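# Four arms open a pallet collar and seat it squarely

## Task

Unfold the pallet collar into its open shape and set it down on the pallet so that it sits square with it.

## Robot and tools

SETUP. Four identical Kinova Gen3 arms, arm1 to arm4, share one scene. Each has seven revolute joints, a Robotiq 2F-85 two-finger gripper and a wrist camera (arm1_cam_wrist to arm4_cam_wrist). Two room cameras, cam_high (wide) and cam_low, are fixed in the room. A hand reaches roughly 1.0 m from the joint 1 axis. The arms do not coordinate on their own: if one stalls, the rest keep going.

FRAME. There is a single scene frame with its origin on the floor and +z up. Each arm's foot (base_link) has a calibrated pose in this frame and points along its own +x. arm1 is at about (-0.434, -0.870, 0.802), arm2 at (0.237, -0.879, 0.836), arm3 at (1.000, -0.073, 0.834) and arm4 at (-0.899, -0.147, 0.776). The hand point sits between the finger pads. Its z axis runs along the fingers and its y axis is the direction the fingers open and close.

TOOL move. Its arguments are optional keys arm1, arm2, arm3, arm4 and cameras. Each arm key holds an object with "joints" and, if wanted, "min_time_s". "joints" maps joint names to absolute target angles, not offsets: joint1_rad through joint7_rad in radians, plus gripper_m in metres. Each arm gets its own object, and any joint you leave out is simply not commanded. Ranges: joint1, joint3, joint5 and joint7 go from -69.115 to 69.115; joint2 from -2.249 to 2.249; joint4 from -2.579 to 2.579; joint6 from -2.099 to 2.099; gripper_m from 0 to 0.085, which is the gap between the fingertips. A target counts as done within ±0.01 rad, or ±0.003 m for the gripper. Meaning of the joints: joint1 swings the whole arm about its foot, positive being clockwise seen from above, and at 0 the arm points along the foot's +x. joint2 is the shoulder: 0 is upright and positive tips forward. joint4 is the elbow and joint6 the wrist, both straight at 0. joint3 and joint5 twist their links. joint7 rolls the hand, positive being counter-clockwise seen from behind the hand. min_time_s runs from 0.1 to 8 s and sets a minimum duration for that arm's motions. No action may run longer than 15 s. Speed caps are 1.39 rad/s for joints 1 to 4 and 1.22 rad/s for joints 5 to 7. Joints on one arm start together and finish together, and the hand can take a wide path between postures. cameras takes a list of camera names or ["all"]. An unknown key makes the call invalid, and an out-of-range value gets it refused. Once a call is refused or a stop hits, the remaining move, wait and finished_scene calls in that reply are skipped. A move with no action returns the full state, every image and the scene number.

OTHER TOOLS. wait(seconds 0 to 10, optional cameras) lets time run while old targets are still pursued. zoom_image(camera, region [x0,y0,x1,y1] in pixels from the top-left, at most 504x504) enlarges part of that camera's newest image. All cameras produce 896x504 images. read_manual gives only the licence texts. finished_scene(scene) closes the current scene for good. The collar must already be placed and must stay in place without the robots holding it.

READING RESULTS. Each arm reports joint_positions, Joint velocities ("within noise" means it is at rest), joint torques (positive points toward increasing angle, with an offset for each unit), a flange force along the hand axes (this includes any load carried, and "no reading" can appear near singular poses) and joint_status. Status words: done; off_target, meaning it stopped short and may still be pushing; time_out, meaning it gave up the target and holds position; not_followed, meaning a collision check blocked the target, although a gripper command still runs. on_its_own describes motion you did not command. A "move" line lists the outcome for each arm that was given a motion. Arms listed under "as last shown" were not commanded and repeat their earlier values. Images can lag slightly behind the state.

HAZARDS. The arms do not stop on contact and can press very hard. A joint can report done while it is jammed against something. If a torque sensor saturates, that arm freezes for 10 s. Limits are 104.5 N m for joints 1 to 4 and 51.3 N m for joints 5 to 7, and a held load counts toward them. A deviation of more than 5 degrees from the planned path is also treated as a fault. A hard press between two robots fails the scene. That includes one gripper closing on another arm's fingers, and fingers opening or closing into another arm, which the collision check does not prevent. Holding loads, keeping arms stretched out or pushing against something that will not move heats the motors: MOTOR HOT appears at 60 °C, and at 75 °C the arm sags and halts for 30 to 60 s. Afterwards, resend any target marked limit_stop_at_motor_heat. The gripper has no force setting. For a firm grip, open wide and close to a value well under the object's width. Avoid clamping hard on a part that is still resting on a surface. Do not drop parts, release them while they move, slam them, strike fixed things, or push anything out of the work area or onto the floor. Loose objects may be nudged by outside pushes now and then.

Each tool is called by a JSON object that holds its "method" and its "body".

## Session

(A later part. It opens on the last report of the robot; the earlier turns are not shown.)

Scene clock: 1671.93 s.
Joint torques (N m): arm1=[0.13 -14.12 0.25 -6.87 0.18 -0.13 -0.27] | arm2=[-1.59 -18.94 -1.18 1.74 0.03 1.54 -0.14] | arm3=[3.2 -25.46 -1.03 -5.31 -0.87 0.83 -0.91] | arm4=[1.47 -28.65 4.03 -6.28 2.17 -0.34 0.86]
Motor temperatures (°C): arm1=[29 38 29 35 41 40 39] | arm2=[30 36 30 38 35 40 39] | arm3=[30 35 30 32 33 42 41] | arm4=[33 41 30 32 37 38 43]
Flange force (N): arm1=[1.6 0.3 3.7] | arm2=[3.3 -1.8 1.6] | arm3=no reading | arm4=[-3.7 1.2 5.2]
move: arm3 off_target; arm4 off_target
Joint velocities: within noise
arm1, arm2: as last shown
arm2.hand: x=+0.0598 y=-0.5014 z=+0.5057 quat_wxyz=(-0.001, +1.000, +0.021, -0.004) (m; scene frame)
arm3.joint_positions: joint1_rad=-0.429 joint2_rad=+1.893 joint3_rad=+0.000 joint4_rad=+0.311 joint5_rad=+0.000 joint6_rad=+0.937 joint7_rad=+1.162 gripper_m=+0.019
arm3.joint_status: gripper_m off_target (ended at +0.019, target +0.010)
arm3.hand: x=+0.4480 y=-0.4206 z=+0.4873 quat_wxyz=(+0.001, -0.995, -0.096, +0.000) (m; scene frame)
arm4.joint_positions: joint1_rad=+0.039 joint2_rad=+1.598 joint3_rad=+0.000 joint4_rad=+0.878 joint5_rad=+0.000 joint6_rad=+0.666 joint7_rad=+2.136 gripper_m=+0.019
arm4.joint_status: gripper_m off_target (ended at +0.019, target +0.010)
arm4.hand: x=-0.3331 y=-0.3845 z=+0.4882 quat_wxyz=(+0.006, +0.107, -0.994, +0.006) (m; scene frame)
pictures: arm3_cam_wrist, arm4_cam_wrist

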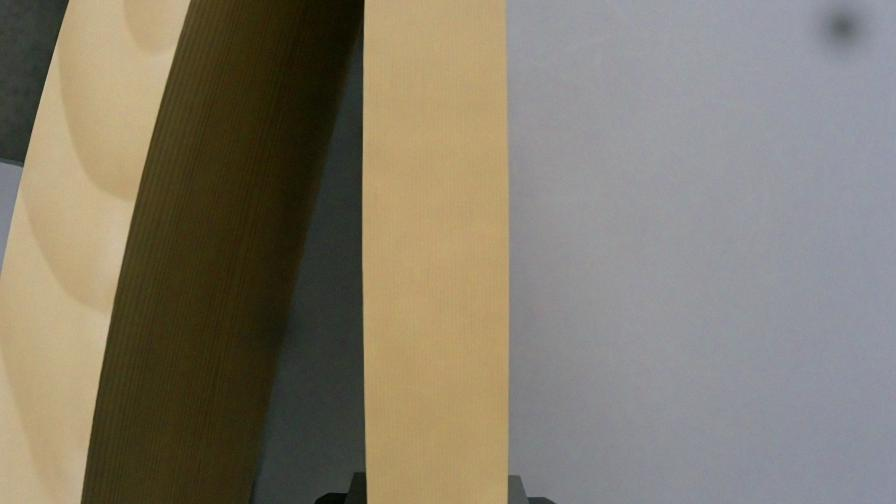

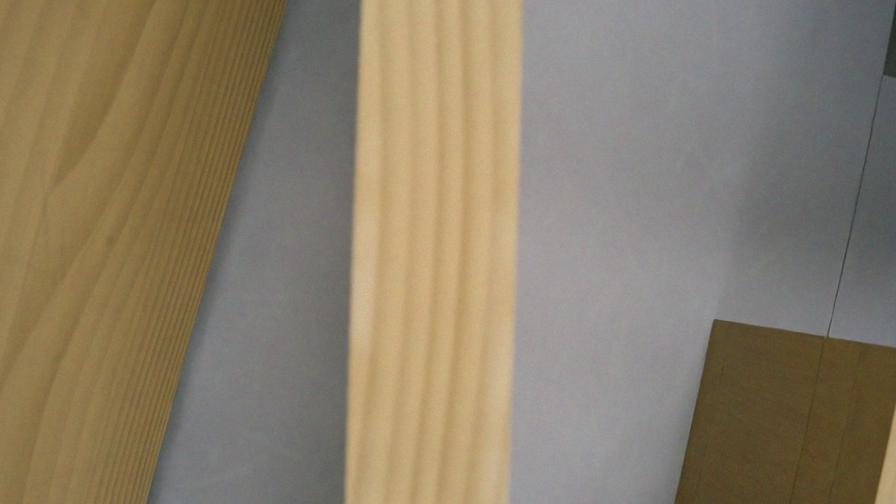

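{"method": "move", "body": {"arm2": {"joints": {"gripper_m": 0.042}}}}

{"method": "move", "body": {"arm2": {"joints": {"joint2_rad": 1.2703, "joint4_rad": 1.8312, "joint6_rad": 0.0401}, "min_time_s": 3}}}

{"method": "move", "body": {"arm2": {"joints": {"joint1_rad": 0.013, "joint2_rad": 0.2985, "joint4_rad": 2.2554, "joint6_rad": 0.5877, "joint7_rad": 1.4876}, "min_time_s": 3}, "cameras": ["arm1_cam_wrist", "arm2_cam_wrist", "arm3_cam_wrist", "arm4_cam_wrist", "cam_low"]}}

Scene clock: 1702.50 s.
Joint torques (N m): arm1=[0.16 -14.16 0.28 -6.77 0.17 -0.14 -0.23] | arm2=[-0.41 -20.64 0.54 -1.69 -0.04 -0.13 -0.2] | arm3=[1.61 -27.38 -1.38 -6.17 -0.97 0.59 -0.76] | arm4=[2.14 -29.29 4.45 -6.71 2.28 -0.53 0.83]
Motor temperatures (°C): arm1=[29 38 29 35 41 40 39] | arm2=[30 36 30 38 35 40 39] | arm3=[30 36 30 32 33 42 41] | arm4=[33 41 30 32 37 38 43]
Flange force (N): arm1=[1.9 0.1 3.6] | arm2=[3.0 4.5 -2.5] | arm3=no reading | arm4=[-3.8 2.4 5.7]
move: arm2 done
Joint velocities: within noise
arm1, arm4: as last shown
arm2.joint_positions: joint1_rad=-0.396 joint2_rad=+1.553 joint3_rad=+0.000 joint4_rad=+1.609 joint5_rad=+0.000 joint6_rad=-0.020 joint7_rad=+2.690 gripper_m=+0.042
arm2.joint_status: all done
arm2.hand: x=+0.0598 y=-0.5015 z=+0.5056 quat_wxyz=(-0.001, +1.000, +0.021, -0.004) (m; scene frame)
arm3.joint_positions: joint1_rad=-0.429 joint2_rad=+1.893 joint3_rad=+0.000 joint4_rad=+0.311 joint5_rad=+0.000 joint6_rad=+0.937 joint7_rad=+1.162 gripper_m=+0.019
arm3.joint_status: not commanded
arm3.hand: x=+0.4479 y=-0.4206 z=+0.4873 quat_wxyz=(+0.001, -0.995, -0.096, +0.000) (m; scene frame)
pictures: none

Scene clock: 1705.80 s.
Joint torques (N m): arm1=[0.11 -14.2 0.18 -6.78 0.14 -0.18 -0.25] | arm2=[-0.45 -20.31 0.53 -2.31 -0.04 -0.13 -0.17] | arm3=[1.65 -27.39 -1.38 -6.16 -0.98 0.61 -0.77] | arm4=[2.18 -29.28 4.5 -6.72 2.23 -0.54 0.83]
Motor temperatures (°C): arm1=[29 38 29 35 41 40 39] | arm2=[30 36 30 38 35 40 39] | arm3=[30 36 30 32 33 42 41] | arm4=[33 41 30 32 37 38 43]
Flange force (N): arm1=[2.0 0.3 3.6] | arm2=[3.3 4.8 -1.0] | arm3=no reading | arm4=[-3.8 2.5 5.6]
move: arm2 done
Joint velocities: within noise
arm1, arm4: as last shown
arm2.joint_positions: joint1_rad=-0.396 joint2_rad=+1.270 joint3_rad=+0.000 joint4_rad=+1.831 joint5_rad=+0.000 joint6_rad=+0.040 joint7_rad=+2.690 gripper_m=+0.042
arm2.joint_status: all done
arm2.hand: x=+0.0607 y=-0.5017 z=+0.6227 quat_wxyz=(-0.001, +1.000, +0.021, -0.004) (m; scene frame)
arm3.joint_positions: joint1_rad=-0.429 joint2_rad=+1.893 joint3_rad=+0.000 joint4_rad=+0.311 joint5_rad=+0.000 joint6_rad=+0.937 joint7_rad=+1.162 gripper_m=+0.019
arm3.joint_status: not commanded
arm3.hand: x=+0.4479 y=-0.4206 z=+0.4873 quat_wxyz=(+0.001, -0.995, -0.096, +0.000) (m; scene frame)
pictures: none

Scene clock: 1709.10 s.
Joint torques (N m): arm1=[0.12 -14.25 0.24 -6.76 0.14 -0.21 -0.24] | arm2=[-0.41 -11.88 0.11 -6.95 -0.09 -0.07 -0.18] | arm3=[1.6 -27.38 -1.38 -6.18 -0.99 0.61 -0.76] | arm4=[2.08 -29.4 4.48 -6.71 2.24 -0.53 0.85]
Motor temperatures (°C): arm1=[29 38 29 35 41 40 39] | arm2=[30 36 30 38 35 40 39] | arm3=[30 36 30 32 33 42 41] | arm4=[33 41 30 32 37 38 43]
Flange force (N): arm1=[2.2 0.2 3.6] | arm2=[3.8 -1.7 5.2] | arm3=no reading | arm4=[-3.9 2.3 5.9]
move: arm2 done
Joint velocities: within noise
arm1, arm4: as last shown
arm2.joint_positions: joint1_rad=+0.013 joint2_rad=+0.299 joint3_rad=+0.000 joint4_rad=+2.255 joint5_rad=+0.000 joint6_rad=+0.588 joint7_rad=+1.488 gripper_m=+0.042
arm2.joint_status: all done
arm2.hand: x=+0.2374 y=-0.5804 z=+0.9512 quat_wxyz=(+0.002, +0.707, -0.707, -0.004) (m; scene frame)
arm3.joint_positions: joint1_rad=-0.429 joint2_rad=+1.893 joint3_rad=+0.000 joint4_rad=+0.311 joint5_rad=+0.000 joint6_rad=+0.937 joint7_rad=+1.162 gripper_m=+0.019
arm3.joint_status: not commanded
arm3.hand: x=+0.4479 y=-0.4206 z=+0.4873 quat_wxyz=(+0.001, -0.995, -0.096, +0.000) (m; scene frame)
pictures: arm1_cam_wrist, arm2_cam_wrist, arm3_cam_wrist, arm4_cam_wrist, cam_low

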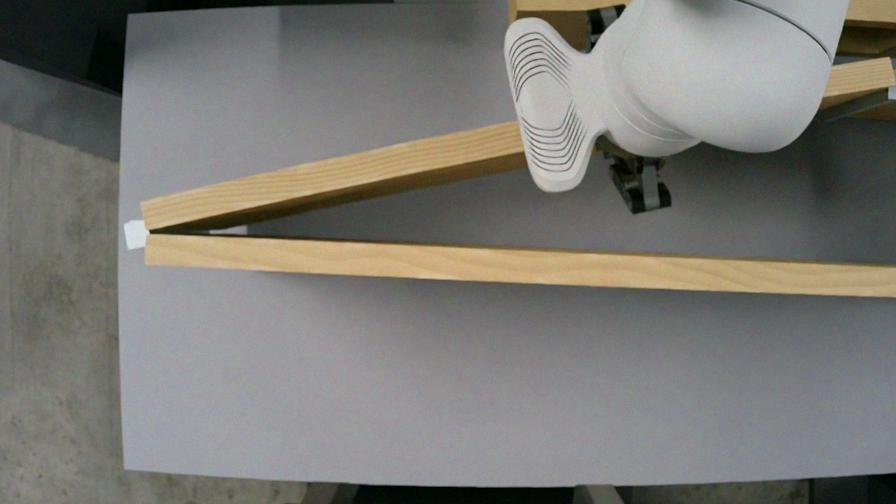

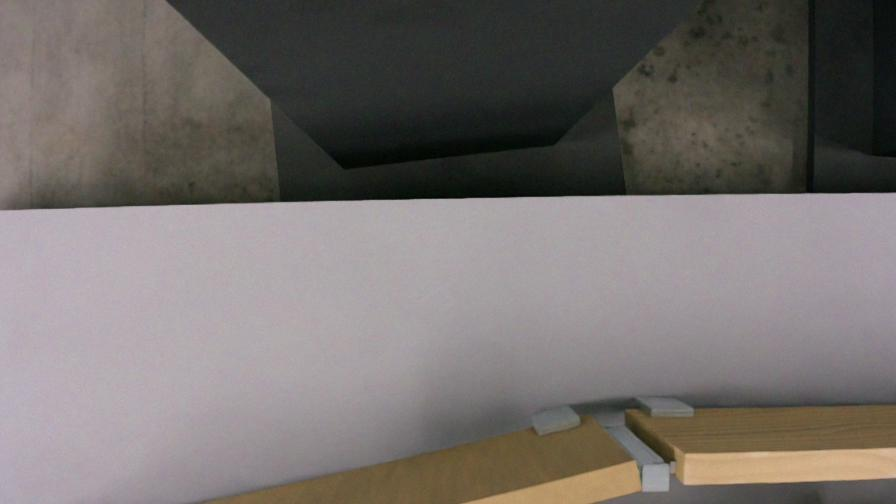

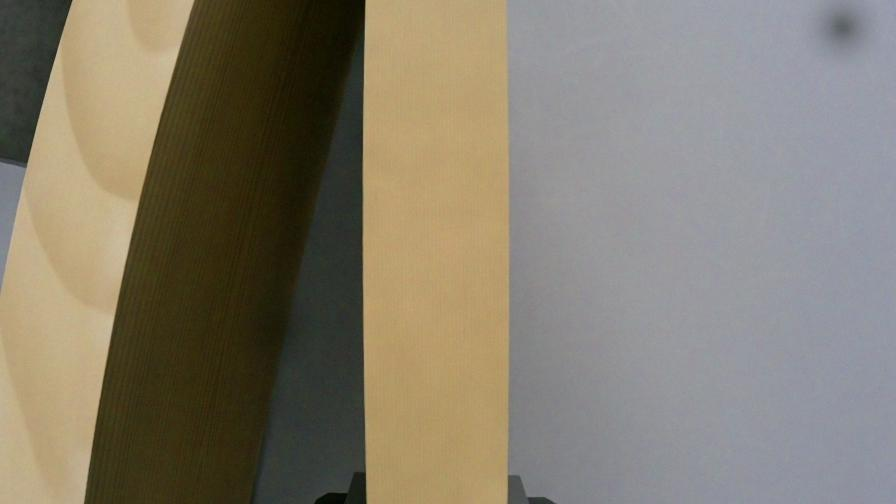

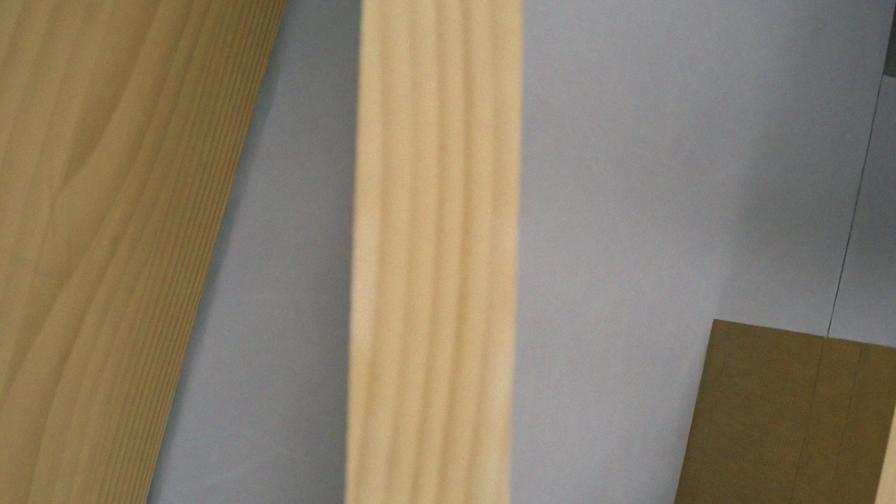

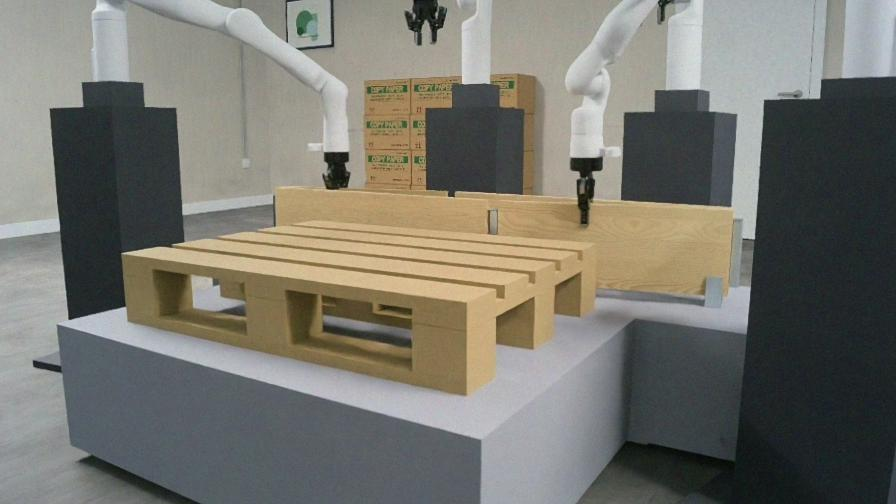

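{"method": "move", "body": {"arm3": {"joints": {"joint1_rad": -0.4286, "joint2_rad": 1.7737, "joint4_rad": 0.4981, "joint6_rad": 0.8698, "joint7_rad": 1.1624}, "min_time_s": 2.5}, "arm4": {"joints": {"joint1_rad": 0.0385, "joint2_rad": 1.5223, "joint4_rad": 0.9522, "joint6_rad": 0.6671, "joint7_rad": 2.1358}, "min_time_s": 2.5}, "cameras": ["arm3_cam_wrist", "arm4_cam_wrist", "cam_low"]}}

Scene clock: 1752.07 s.
Joint torques (N m): arm1=[0.14 -14.17 0.23 -6.76 0.15 -0.17 -0.22] | arm2=[-0.42 -11.81 0.14 -6.98 -0.08 -0.08 -0.18] | arm3=[-1.93 -44.51 -2.23 -10.16 -1.19 1.72 -0.07] | arm4=[2.61 -39.06 4.45 -5.47 1.62 3.36 0.22]
Motor temperatures (°C): arm1=[29 38 29 35 41 39 39] | arm2=[30 35 30 38 35 40 39] | arm3=[30 38 30 32 33 42 41] | arm4=[33 41 30 32 37 38 43]
Flange force (N): arm1=[2.0 0.1 3.5] | arm2=[4.0 -1.7 5.1] | arm3=no reading | arm4=[-11.5 -3.2 31.3]
move: arm3 done; arm4 done
Joint velocities: within noise
arm1, arm2: as last shown
arm3.joint_positions: joint1_rad=-0.429 joint2_rad=+1.774 joint3_rad=+0.000 joint4_rad=+0.498 joint5_rad=+0.000 joint6_rad=+0.870 joint7_rad=+1.162 gripper_m=+0.019
arm3.joint_status: all done
arm3.hand: x=+0.4479 y=-0.4207 z=+0.5192 quat_wxyz=(+0.001, -0.995, -0.096, +0.000) (m; scene frame)
arm4.joint_positions: joint1_rad=+0.039 joint2_rad=+1.522 joint3_rad=+0.000 joint4_rad=+0.952 joint5_rad=+0.000 joint6_rad=+0.667 joint7_rad=+2.136 gripper_m=+0.019
arm4.joint_status: all done
arm4.hand: x=-0.3328 y=-0.3841 z=+0.5201 quat_wxyz=(+0.006, +0.107, -0.994, +0.006) (m; scene frame)
pictures: arm3_cam_wrist, arm4_cam_wrist, cam_low

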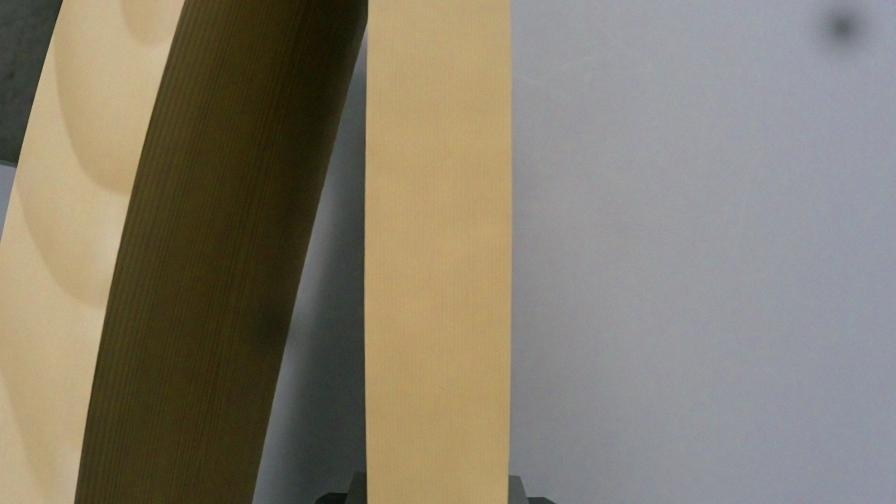

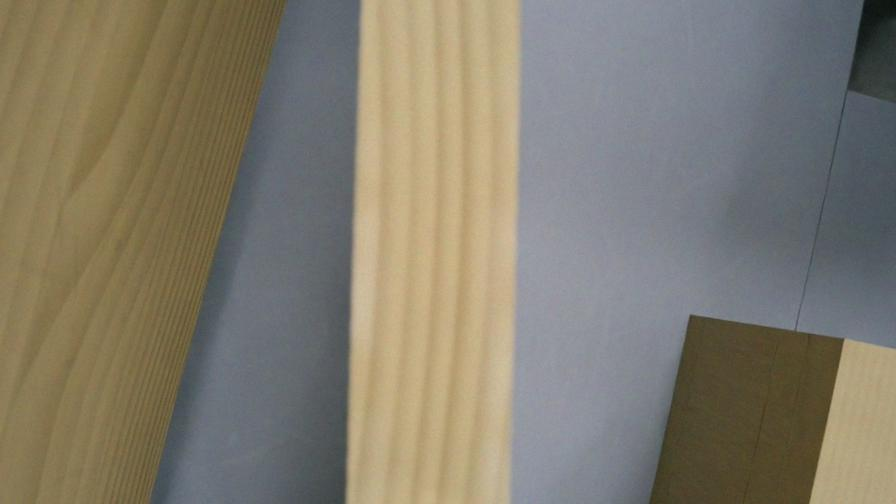

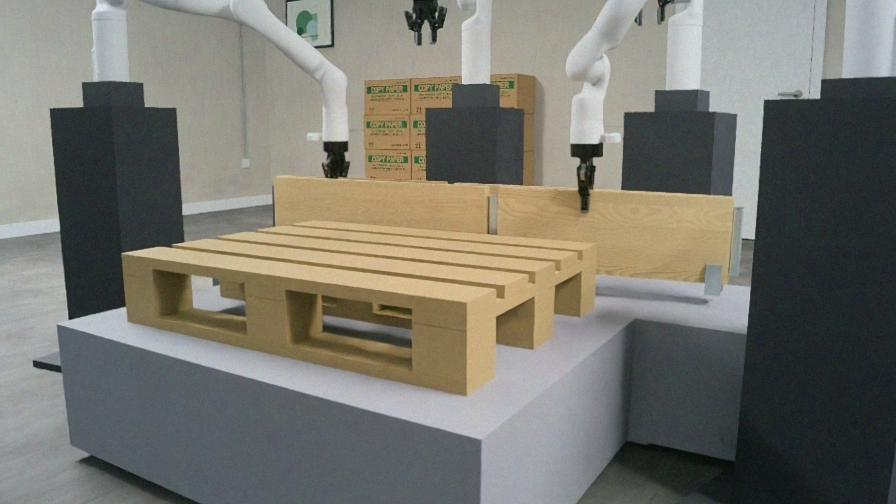

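{"method": "move", "body": {"arm3": {"joints": {"joint1_rad": -0.4286, "joint2_rad": 1.6071, "joint4_rad": 0.7050, "joint6_rad": 0.8295, "joint7_rad": 1.1624}, "min_time_s": 3}, "arm4": {"joints": {"joint1_rad": 0.0385, "joint2_rad": 1.3907, "joint4_rad": 1.0579, "joint6_rad": 0.6930, "joint7_rad": 2.1358}, "min_time_s": 3}}}

{"method": "move", "body": {"arm3": {"joints": {"joint1_rad": -0.4286, "joint2_rad": 1.4169, "joint4_rad": 0.8728, "joint6_rad": 0.8519, "joint7_rad": 1.1624}, "min_time_s": 3.5}, "arm4": {"joints": {"joint1_rad": 0.0385, "joint2_rad": 1.2224, "joint4_rad": 1.1472, "joint6_rad": 0.7720, "joint7_rad": 2.1358}, "min_time_s": 3.5}, "cameras": ["arm1_cam_wrist", "arm3_cam_wrist", "arm4_cam_wrist", "cam_low"]}}

Scene clock: 1764.13 s.
Joint torques (N m): arm1=[0.19 -14.21 0.28 -6.73 0.12 -0.16 -0.21] | arm2=[-0.44 -11.89 0.21 -6.94 -0.08 -0.05 -0.16] | arm3=[-0.82 -46.47 -1.49 -10.78 -0.72 1.04 -0.03] | arm4=[1.96 -40.83 3.89 -7.46 1.47 2.43 0.26]
Motor temperatures (°C): arm1=[29 38 29 35 41 39 39] | arm2=[30 35 30 38 35 40 39] | arm3=[30 39 30 32 33 42 41] | arm4=[33 42 30 32 37 38 43]
Flange force (N): arm1=[2.1 -0.1 3.6] | arm2=[3.8 -1.7 5.3] | arm3=[-15.7 4.9 37.2] | arm4=[-8.5 -2.4 31.0]
move: arm3 done; arm4 done
Joint velocities: within noise
arm1, arm2: as last shown
arm3.joint_positions: joint1_rad=-0.429 joint2_rad=+1.607 joint3_rad=+0.000 joint4_rad=+0.705 joint5_rad=+0.000 joint6_rad=+0.829 joint7_rad=+1.162 gripper_m=+0.019
arm3.joint_status: all done
arm3.hand: x=+0.4479 y=-0.4208 z=+0.5793 quat_wxyz=(+0.001, -0.995, -0.096, +0.000) (m; scene frame)
arm4.joint_positions: joint1_rad=+0.038 joint2_rad=+1.391 joint3_rad=+0.000 joint4_rad=+1.058 joint5_rad=+0.000 joint6_rad=+0.693 joint7_rad=+2.136 gripper_m=+0.019
arm4.joint_status: all done
arm4.hand: x=-0.3322 y=-0.3833 z=+0.5802 quat_wxyz=(+0.006, +0.107, -0.994, +0.006) (m; scene frame)
pictures: none

Scene clock: 1767.93 s.
Joint torques (N m): arm1=[0.13 -14.1 0.23 -6.77 0.15 -0.18 -0.26] | arm2=[-0.42 -11.79 0.16 -6.92 -0.04 -0.08 -0.2] | arm3=[1.13 -48.85 0.05 -13.22 -0.03 -0.25 0.02] | arm4=[0.73 -42.9 2.82 -11.2 1.21 0.81 0.26]
Motor temperatures (°C): arm1=[29 38 29 35 41 39 39] | arm2=[30 35 30 38 35 40 39] | arm3=[30 40 30 32 33 42 41] | arm4=[33 42 30 32 37 38 43]
Flange force (N): arm1=[1.9 0.2 3.4] | arm2=[3.9 -1.8 4.9] | arm3=[-9.5 5.8 35.6] | arm4=[-3.9 -1.6 30.5]
move: arm3 done; arm4 done
Joint velocities: within noise
arm1, arm2: as last shown
arm3.joint_positions: joint1_rad=-0.429 joint2_rad=+1.417 joint3_rad=+0.000 joint4_rad=+0.873 joint5_rad=+0.000 joint6_rad=+0.852 joint7_rad=+1.162 gripper_m=+0.019
arm3.joint_status: all done
arm3.hand: x=+0.4478 y=-0.4209 z=+0.6642 quat_wxyz=(+0.001, -0.995, -0.096, +0.000) (m; scene frame)
arm4.joint_positions: joint1_rad=+0.038 joint2_rad=+1.222 joint3_rad=+0.000 joint4_rad=+1.147 joint5_rad=+0.000 joint6_rad=+0.772 joint7_rad=+2.136 gripper_m=+0.019
arm4.joint_status: all done
arm4.hand: x=-0.3314 y=-0.3822 z=+0.6650 quat_wxyz=(+0.006, +0.107, -0.994, +0.006) (m; scene frame)
pictures: arm1_cam_wrist, arm3_cam_wrist, arm4_cam_wrist, cam_low

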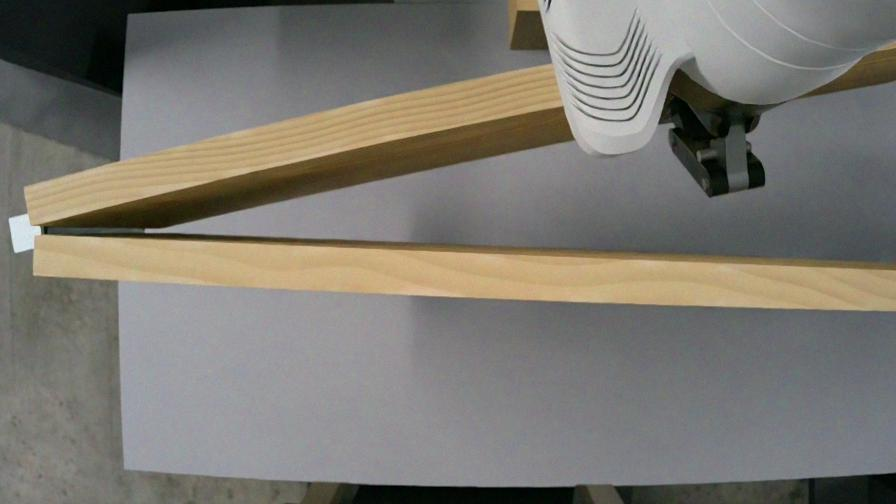

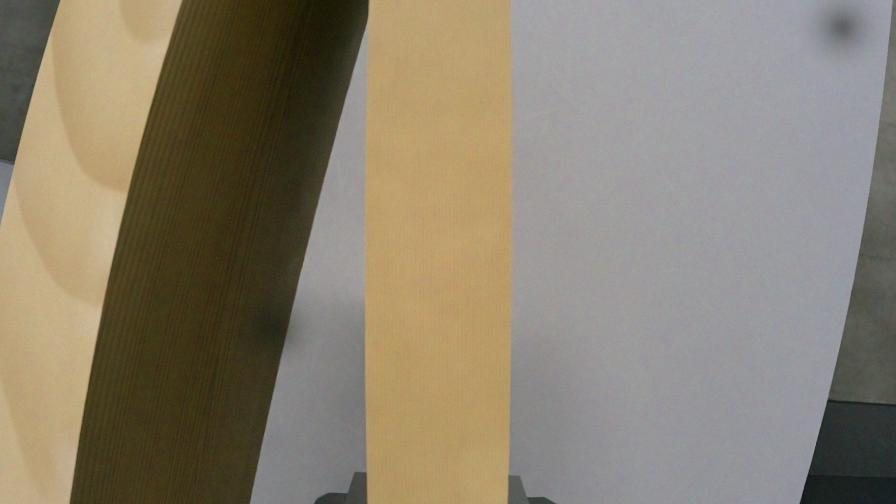

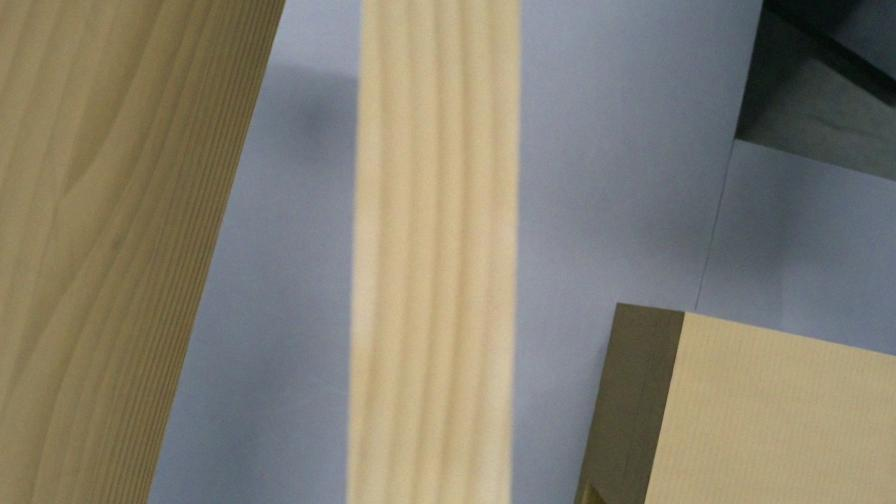

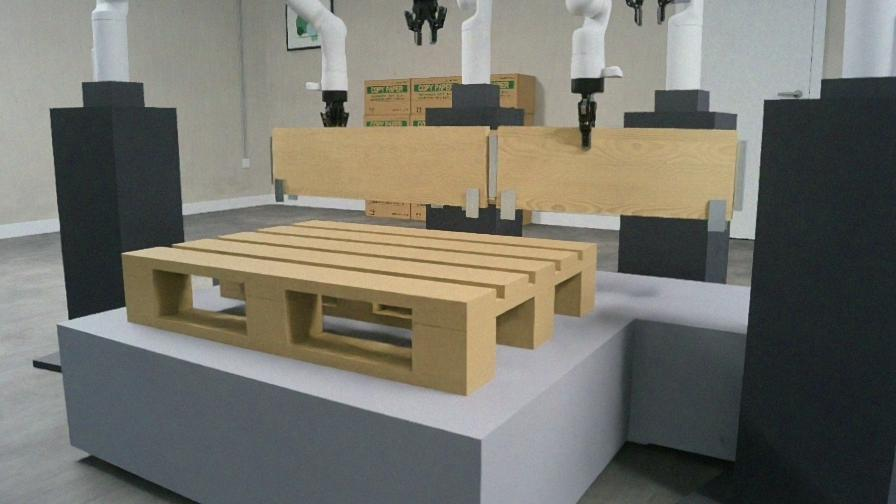

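{"method": "move", "body": {"arm3": {"joints": {"joint1_rad": -0.3160, "joint2_rad": 1.3147, "joint4_rad": 1.0496, "joint6_rad": 0.7773, "joint7_rad": 1.5322}, "min_time_s": 4}, "arm4": {"joints": {"joint1_rad": -0.0638, "joint2_rad": 1.1160, "joint4_rad": 1.3276, "joint6_rad": 0.6980, "joint7_rad": 2.2684}, "min_time_s": 4}, "cameras": ["arm3_cam_wrist", "arm4_cam_wrist"]}}

Scene clock: 1950.63 s.
Joint torques (N m): arm1=[0.13 -14.08 0.23 -6.77 0.12 -0.16 -0.25] | arm2=[-0.43 -11.82 0.16 -6.93 -0.07 -0.09 -0.2] | arm3=[6.66 -55.95 5.4 -22.35 2.58 -6.14 1.1] | arm4=[-2 -48.64 0.1 -22.09 -0.29 -6.28 -0.49]
Motor temperatures (°C): arm1=[29 37 29 35 41 39 39] | arm2=[30 34 30 38 35 40 39] | arm3=[30 54 30 33 33 42 41] | arm4=[33 52 30 32 37 38 43]
Flange force (N): arm1=[1.8 0.2 3.4] | arm2=[3.8 -1.8 4.9] | arm3=[8.8 12.6 36.3] | arm4=[15.4 7.3 30.2]
move: arm3 done; arm4 done
Joint velocities: within noise
arm1.joint_positions: joint1_rad=-0.129 joint2_rad=+0.315 joint3_rad=+0.000 joint4_rad=+2.056 joint5_rad=+0.000 joint6_rad=+0.771 joint7_rad=-1.630 gripper_m=+0.042
arm1.joint_status: not commanded
arm1.hand: x=-0.4290 y=-0.5206 z=+0.9521 quat_wxyz=(+0.005, -0.707, -0.707, +0.001) (m; scene frame)
arm2: as last shown
arm3.joint_positions: joint1_rad=-0.316 joint2_rad=+1.314 joint3_rad=+0.000 joint4_rad=+1.050 joint5_rad=+0.000 joint6_rad=+0.777 joint7_rad=+1.532 gripper_m=+0.019
arm3.joint_status: all done
arm3.hand: x=+0.4340 y=-0.3452 z=+0.6897 quat_wxyz=(+0.001, -0.975, -0.223, +0.000) (m; scene frame)
arm4.joint_positions: joint1_rad=-0.064 joint2_rad=+1.116 joint3_rad=+0.000 joint4_rad=+1.328 joint5_rad=+0.000 joint6_rad=+0.698 joint7_rad=+2.268 gripper_m=+0.019
arm4.joint_status: all done
arm4.hand: x=-0.3439 y=-0.3141 z=+0.6899 quat_wxyz=(+0.006, +0.223, -0.975, +0.005) (m; scene frame)
pictures: arm3_cam_wrist, arm4_cam_wrist

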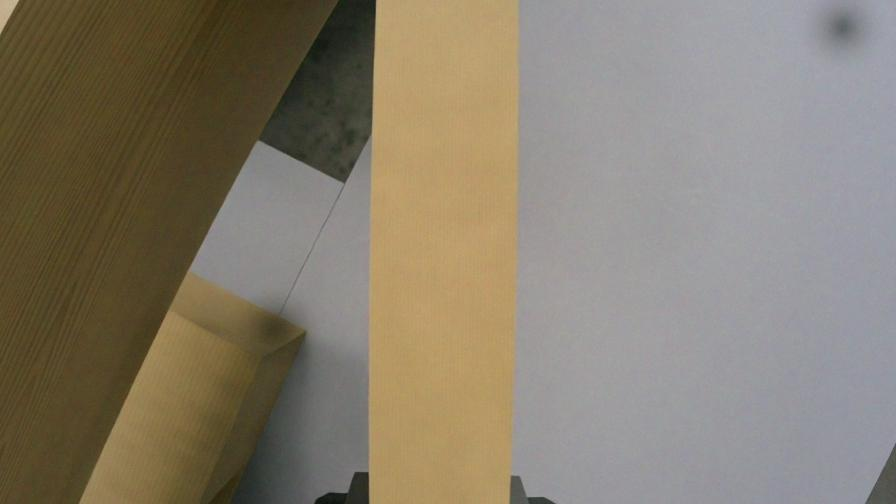

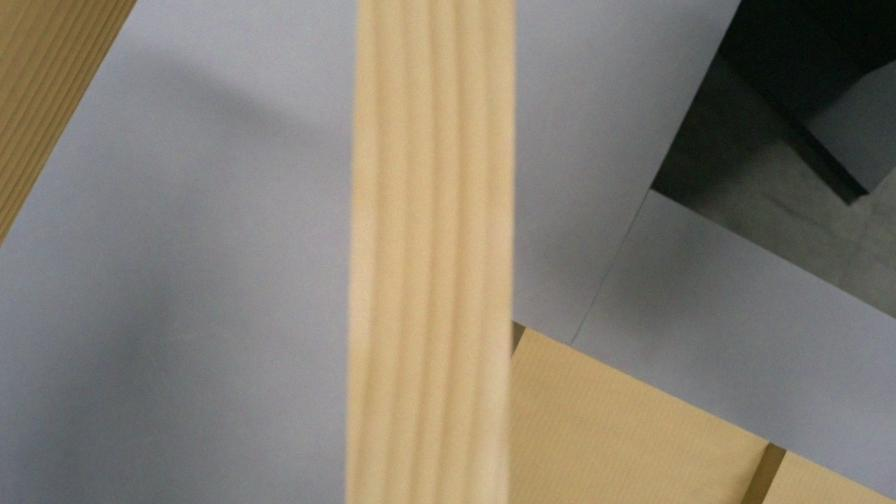

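{"method": "move", "body": {"arm3": {"joints": {"joint1_rad": -0.1582, "joint2_rad": 1.2732, "joint4_rad": 1.1708, "joint6_rad": 0.6976, "joint7_rad": 1.99}, "min_time_s": 4}, "arm4": {"joints": {"joint1_rad": -0.2195, "joint2_rad": 1.062, "joint4_rad": 1.4828, "joint6_rad": 0.5967, "joint7_rad": 2.4126}, "min_time_s": 4}, "cameras": ["cam_high"]}}

Scene clock: 2036.37 s.
Joint torques (N m): arm1=[0.16 -14.18 0.22 -6.83 0.13 -0.15 -0.26] | arm2=[-0.43 -11.86 0.13 -6.95 -0.04 -0.09 -0.18] | arm3=[2.87 -50.9 1.02 -17.48 0.44 -3.83 0.82] | arm4=[0.4 -43.53 2.51 -16.3 0.52 -3.76 -0.42]
Motor temperatures (°C): arm1=[29 37 29 35 41 39 39] | arm2=[30 34 30 38 35 40 39] | arm3=[30 53 30 34 33 43 41] | arm4=[33 57 30 35 37 39 43]
Flange force (N): arm1=[1.8 0.2 3.7] | arm2=[3.8 -1.8 5.1] | arm3=[-0.1 7.0 35.5] | arm4=[5.7 5.9 30.5]
move: arm3 done; arm4 done
Joint velocities: within noise
arm1, arm2: as last shown
arm3.joint_positions: joint1_rad=-0.158 joint2_rad=+1.273 joint3_rad=+0.000 joint4_rad=+1.171 joint5_rad=+0.000 joint6_rad=+0.698 joint7_rad=+1.990 gripper_m=+0.019
arm3.joint_status: all done
arm3.hand: x=+0.4203 y=-0.2452 z=+0.6897 quat_wxyz=(+0.001, -0.931, -0.366, -0.001) (m; scene frame)
arm4.joint_positions: joint1_rad=-0.220 joint2_rad=+1.062 joint3_rad=+0.000 joint4_rad=+1.483 joint5_rad=+0.000 joint6_rad=+0.597 joint7_rad=+2.413 gripper_m=+0.019
arm4.joint_status: all done
arm4.hand: x=-0.3604 y=-0.2225 z=+0.6899 quat_wxyz=(+0.007, +0.366, -0.931, +0.004) (m; scene frame)
pictures: cam_high

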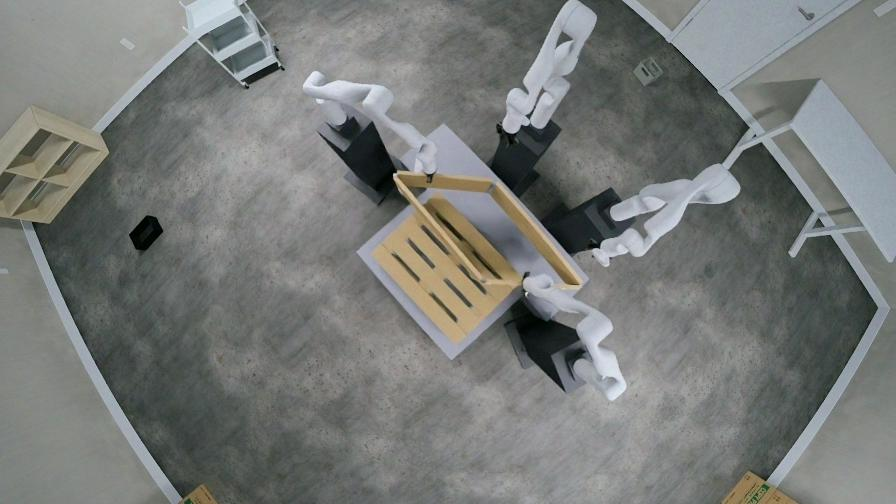

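{"method": "move", "body": {"arm3": {"joints": {"joint1_rad": 0.0267, "joint2_rad": 1.2633, "joint4_rad": 1.2004, "joint6_rad": 0.6779, "joint7_rad": 2.4747}, "min_time_s": 4}, "arm4": {"joints": {"joint1_rad": -0.4041, "joint2_rad": 1.0357, "joint4_rad": 1.5587, "joint6_rad": 0.5472, "joint7_rad": 2.5288}, "min_time_s": 4}, "cameras": ["cam_high"]}}

Scene clock: 2054.00 s.
Joint torques (N m): arm1=[0.19 -14.13 0.27 -6.75 0.11 -0.14 -0.24] | arm2=[-0.49 -11.82 0.16 -6.95 -0.07 -0.11 -0.18] | arm3=[2.5 -51.67 -0.31 -19.63 -0.53 -4.73 0.48] | arm4=[1.61 -45.39 4.37 -19.7 1.27 -6.12 -0.29]
Motor temperatures (°C): arm1=[29 37 29 35 41 39 39] | arm2=[30 34 30 38 35 40 39] | arm3=[30 53 30 34 33 43 41] | arm4=[33 56 30 34 37 39 43]
Flange force (N): arm1=[1.9 0.0 3.5] | arm2=[3.9 -2.0 4.9] | arm3=[1.6 11.2 34.6] | arm4=[6.2 13.2 31.2]
move: arm3 done; arm4 done
TORQUE WARNING: arm3's joint2_rad reached its warning level (56.7 N m). A warning alone does not stop the arm.
Joint velocities: within noise
arm1, arm2: as last shown
arm3.joint_positions: joint1_rad=+0.027 joint2_rad=+1.263 joint3_rad=+0.000 joint4_rad=+1.200 joint5_rad=+0.000 joint6_rad=+0.678 joint7_rad=+2.475 gripper_m=+0.019
arm3.joint_status: all done
arm3.hand: x=+0.4045 y=-0.1349 z=+0.6899 quat_wxyz=(+0.001, -0.865, -0.501, -0.001) (m; scene frame)
arm4.joint_positions: joint1_rad=-0.404 joint2_rad=+1.036 joint3_rad=+0.000 joint4_rad=+1.559 joint5_rad=+0.000 joint6_rad=+0.547 joint7_rad=+2.529 gripper_m=+0.019
arm4.joint_status: all done
arm4.hand: x=-0.3744 y=-0.1239 z=+0.6900 quat_wxyz=(+0.007, +0.501, -0.865, +0.003) (m; scene frame)
pictures: cam_high

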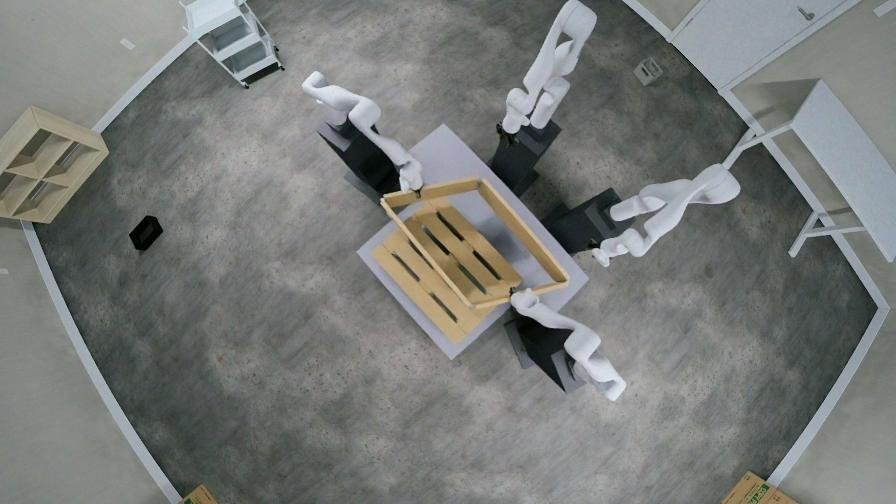

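{"method": "move", "body": {"arm3": {"joints": {"joint1_rad": 0.2189, "joint2_rad": 1.2863, "joint4_rad": 1.1309, "joint6_rad": 0.7244, "joint7_rad": 2.9371}, "min_time_s": 4}, "arm4": {"joints": {"joint1_rad": -0.6045, "joint2_rad": 1.0328, "joint4_rad": 1.5617, "joint6_rad": 0.5471, "joint7_rad": 2.5977}, "min_time_s": 4}, "cameras": ["cam_high", "cam_low"]}}

Scene clock: 2087.03 s.
Joint torques (N m): arm1=[0.11 -14.17 0.29 -6.8 0.17 -0.16 -0.22] | arm2=[-0.44 -11.83 0.2 -7 -0.06 -0.06 -0.16] | arm3=[1.36 -44.17 -1.8 -10.81 -1.17 1.07 0.43] | arm4=[1.53 -40.13 3.63 -11.05 0.83 -1.35 -0.36]
Motor temperatures (°C): arm1=[29 37 29 35 41 39 39] | arm2=[30 34 30 38 35 40 39] | arm3=[30 52 30 34 33 43 41] | arm4=[33 55 30 34 37 39 43]
Flange force (N): arm1=[1.9 0.1 3.7] | arm2=[4.1 -1.7 5.2] | arm3=[-3.7 -3.5 33.0] | arm4=[-1.6 0.5 31.9]
move: arm3 done; arm4 done
TORQUE WARNING: arm3's joint2_rad reached its warning level (56.7 N m). A warning alone does not stop the arm.
Joint velocities: within noise
arm1, arm2: as last shown
arm3.joint_positions: joint1_rad=+0.219 joint2_rad=+1.286 joint3_rad=+0.000 joint4_rad=+1.131 joint5_rad=+0.000 joint6_rad=+0.724 joint7_rad=+2.937 gripper_m=+0.019
arm3.joint_status: all done
arm3.hand: x=+0.3897 y=-0.0193 z=+0.6903 quat_wxyz=(+0.001, -0.790, -0.613, -0.001) (m; scene frame)
arm4.joint_positions: joint1_rad=-0.605 joint2_rad=+1.033 joint3_rad=+0.000 joint4_rad=+1.562 joint5_rad=+0.000 joint6_rad=+0.547 joint7_rad=+2.598 gripper_m=+0.019
arm4.joint_status: all done
arm4.hand: x=-0.3902 y=-0.0200 z=+0.6899 quat_wxyz=(+0.008, +0.613, -0.790, +0.002) (m; scene frame)
pictures: cam_high, cam_low

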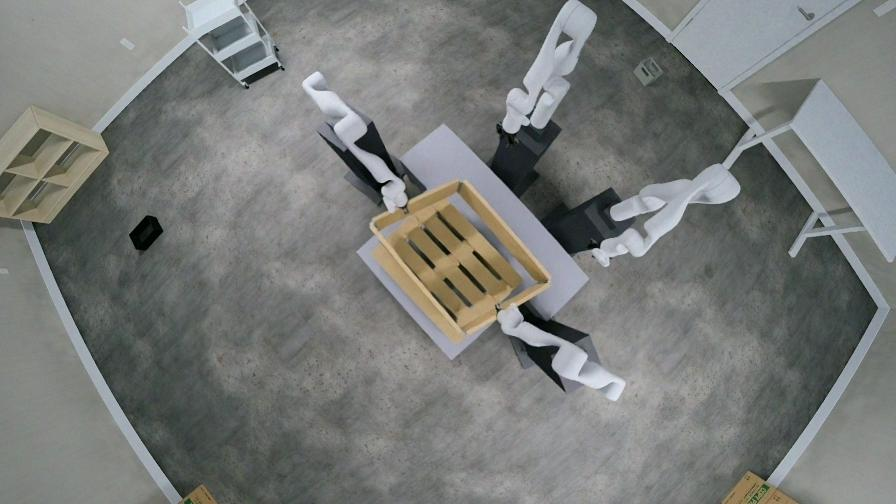

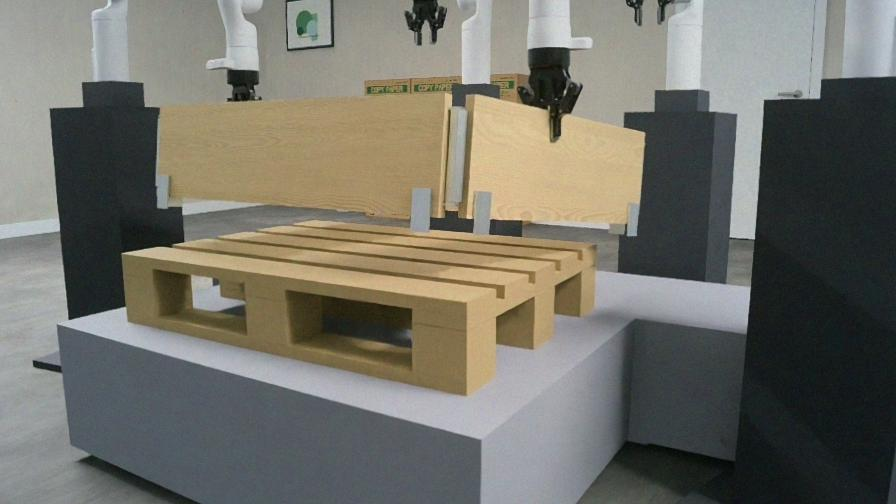

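{"method": "move", "body": {"arm1": {"joints": {"joint1_rad": 0.0195, "joint2_rad": 0.8115, "joint4_rad": 1.2039, "joint6_rad": 1.1262, "joint7_rad": 1.6596}, "min_time_s": 5}, "arm2": {"joints": {"joint1_rad": 0.2076, "joint2_rad": 1.0723, "joint4_rad": 1.0241, "joint6_rad": 1.0452, "joint7_rad": 1.6822}, "min_time_s": 5}, "arm3": {"joints": {"joint1_rad": 0.3977, "joint2_rad": 1.3553, "joint4_rad": 0.9361, "joint6_rad": 0.8502, "joint7_rad": 3.3819}, "min_time_s": 4}, "arm4": {"joints": {"joint1_rad": -0.79, "joint2_rad": 1.0675, "joint4_rad": 1.449, "joint6_rad": 0.6251, "joint7_rad": 2.6781}, "min_time_s": 4}, "cameras": ["cam_high", "cam_low", "arm1_cam_wrist", "arm2_cam_wrist"]}}

Scene clock: 2130.90 s.
Joint torques (N m): arm1=[0 -24.65 0.44 -8.5 0.13 -0.07 -0.23] | arm2=[-0.53 -25.95 0.44 -9.82 -0.07 -0.08 -0.18] | arm3=[7.33 -64.75 5.16 -24.42 2.8 -5.17 1.92] | arm4=[3.36 -40.06 3.98 -17.29 1.11 -4.76 0.41]
Motor temperatures (°C): arm1=[29 37 29 35 41 39 39] | arm2=[30 34 30 38 35 40 39] | arm3=[30 50 30 34 33 43 41] | arm4=[33 53 30 34 37 39 43]
Flange force (N): arm1=[-2.8 -0.5 2.5] | arm2=[10.2 0.6 1.6] | arm3=[-14.7 -0.8 50.3] | arm4=[-0.1 15.4 21.0]
move: arm1 done; arm2 done; arm3 done; arm4 done
TORQUE WARNING: arm3's joint2_rad reached its warning level (56.7 N m). A warning alone does not stop the arm.
TORQUE WARNING: arm4's joint2_rad reached its warning level (56.7 N m). A warning alone does not stop the arm.
Joint velocities: within noise
arm1.joint_positions: joint1_rad=+0.019 joint2_rad=+0.811 joint3_rad=+0.000 joint4_rad=+1.204 joint5_rad=+0.000 joint6_rad=+1.126 joint7_rad=+1.660 gripper_m=+0.042
arm1.joint_status: all done
arm1.hand: x=-0.3564 y=-0.2860 z=+0.9327 quat_wxyz=(+0.001, +0.707, -0.707, -0.005) (m; scene frame)
arm2.joint_positions: joint1_rad=+0.208 joint2_rad=+1.072 joint3_rad=+0.000 joint4_rad=+1.024 joint5_rad=+0.000 joint6_rad=+1.045 joint7_rad=+1.682 gripper_m=+0.042
arm2.joint_status: all done
arm2.hand: x=+0.3325 y=-0.2444 z=+0.8542 quat_wxyz=(+0.002, +0.707, -0.707, -0.004) (m; scene frame)
arm3.joint_positions: joint1_rad=+0.398 joint2_rad=+1.355 joint3_rad=+0.000 joint4_rad=+0.936 joint5_rad=+0.000 joint6_rad=+0.850 joint7_rad=+3.382 gripper_m=+0.019
arm3.joint_status: all done
arm3.hand: x=+0.3748 y=+0.0962 z=+0.6904 quat_wxyz=(+0.001, -0.702, -0.712, -0.001) (m; scene frame)
arm4.joint_positions: joint1_rad=-0.790 joint2_rad=+1.068 joint3_rad=+0.000 joint4_rad=+1.449 joint5_rad=+0.000 joint6_rad=+0.625 joint7_rad=+2.678 gripper_m=+0.019
arm4.joint_status: all done
arm4.hand: x=-0.3980 y=+0.0846 z=+0.6895 quat_wxyz=(+0.008, +0.712, -0.702, +0.001) (m; scene frame)
pictures: arm1_cam_wrist, arm2_cam_wrist, cam_high, cam_low

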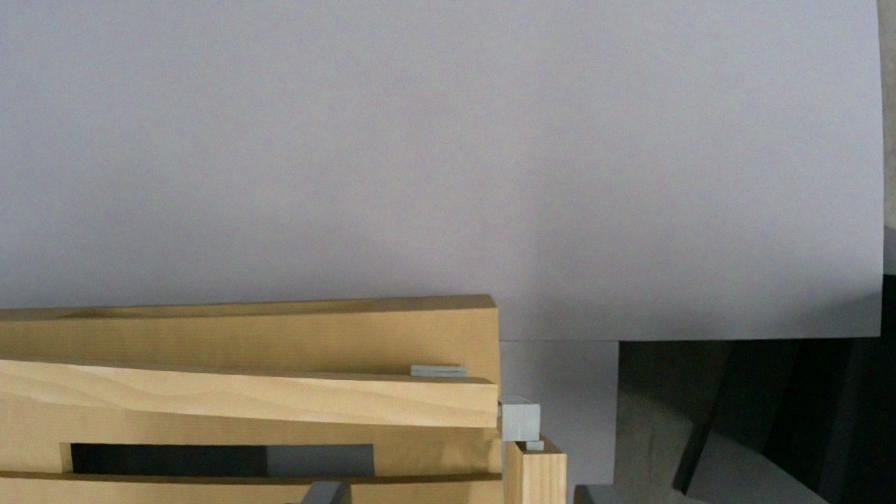

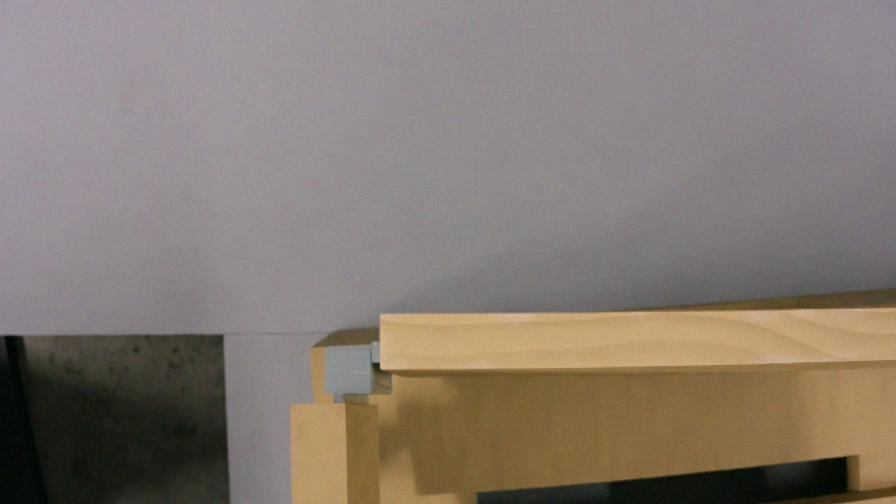

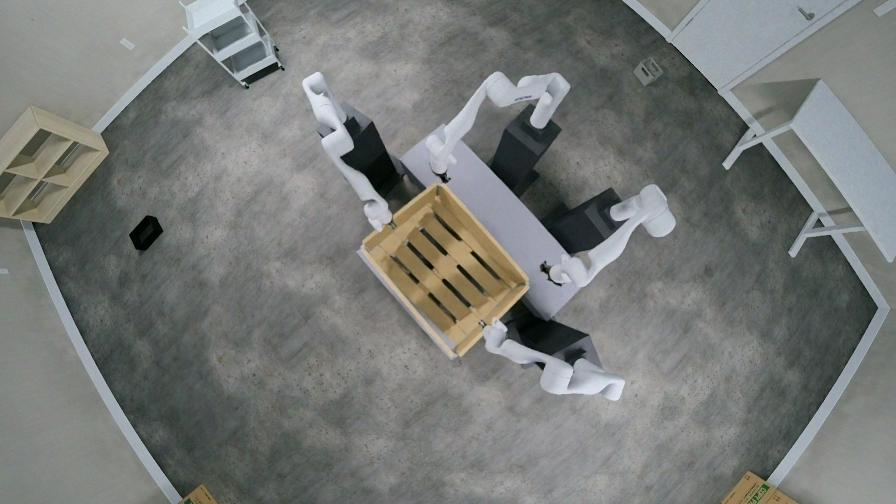

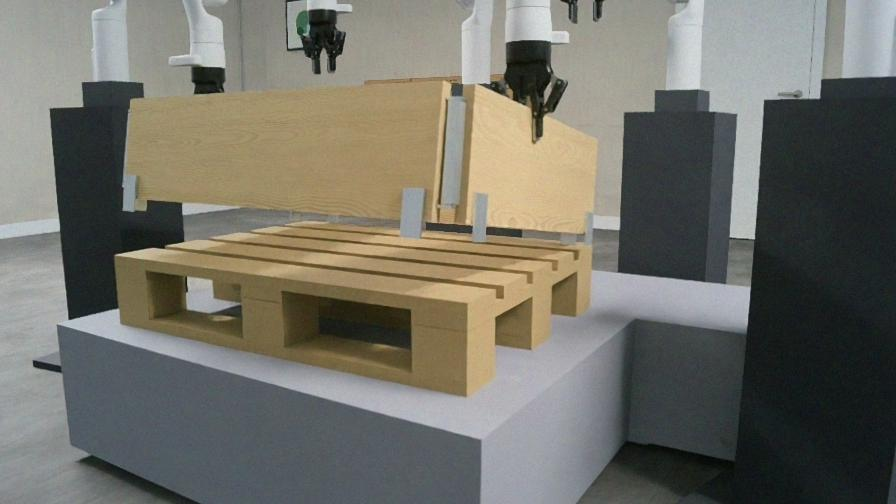

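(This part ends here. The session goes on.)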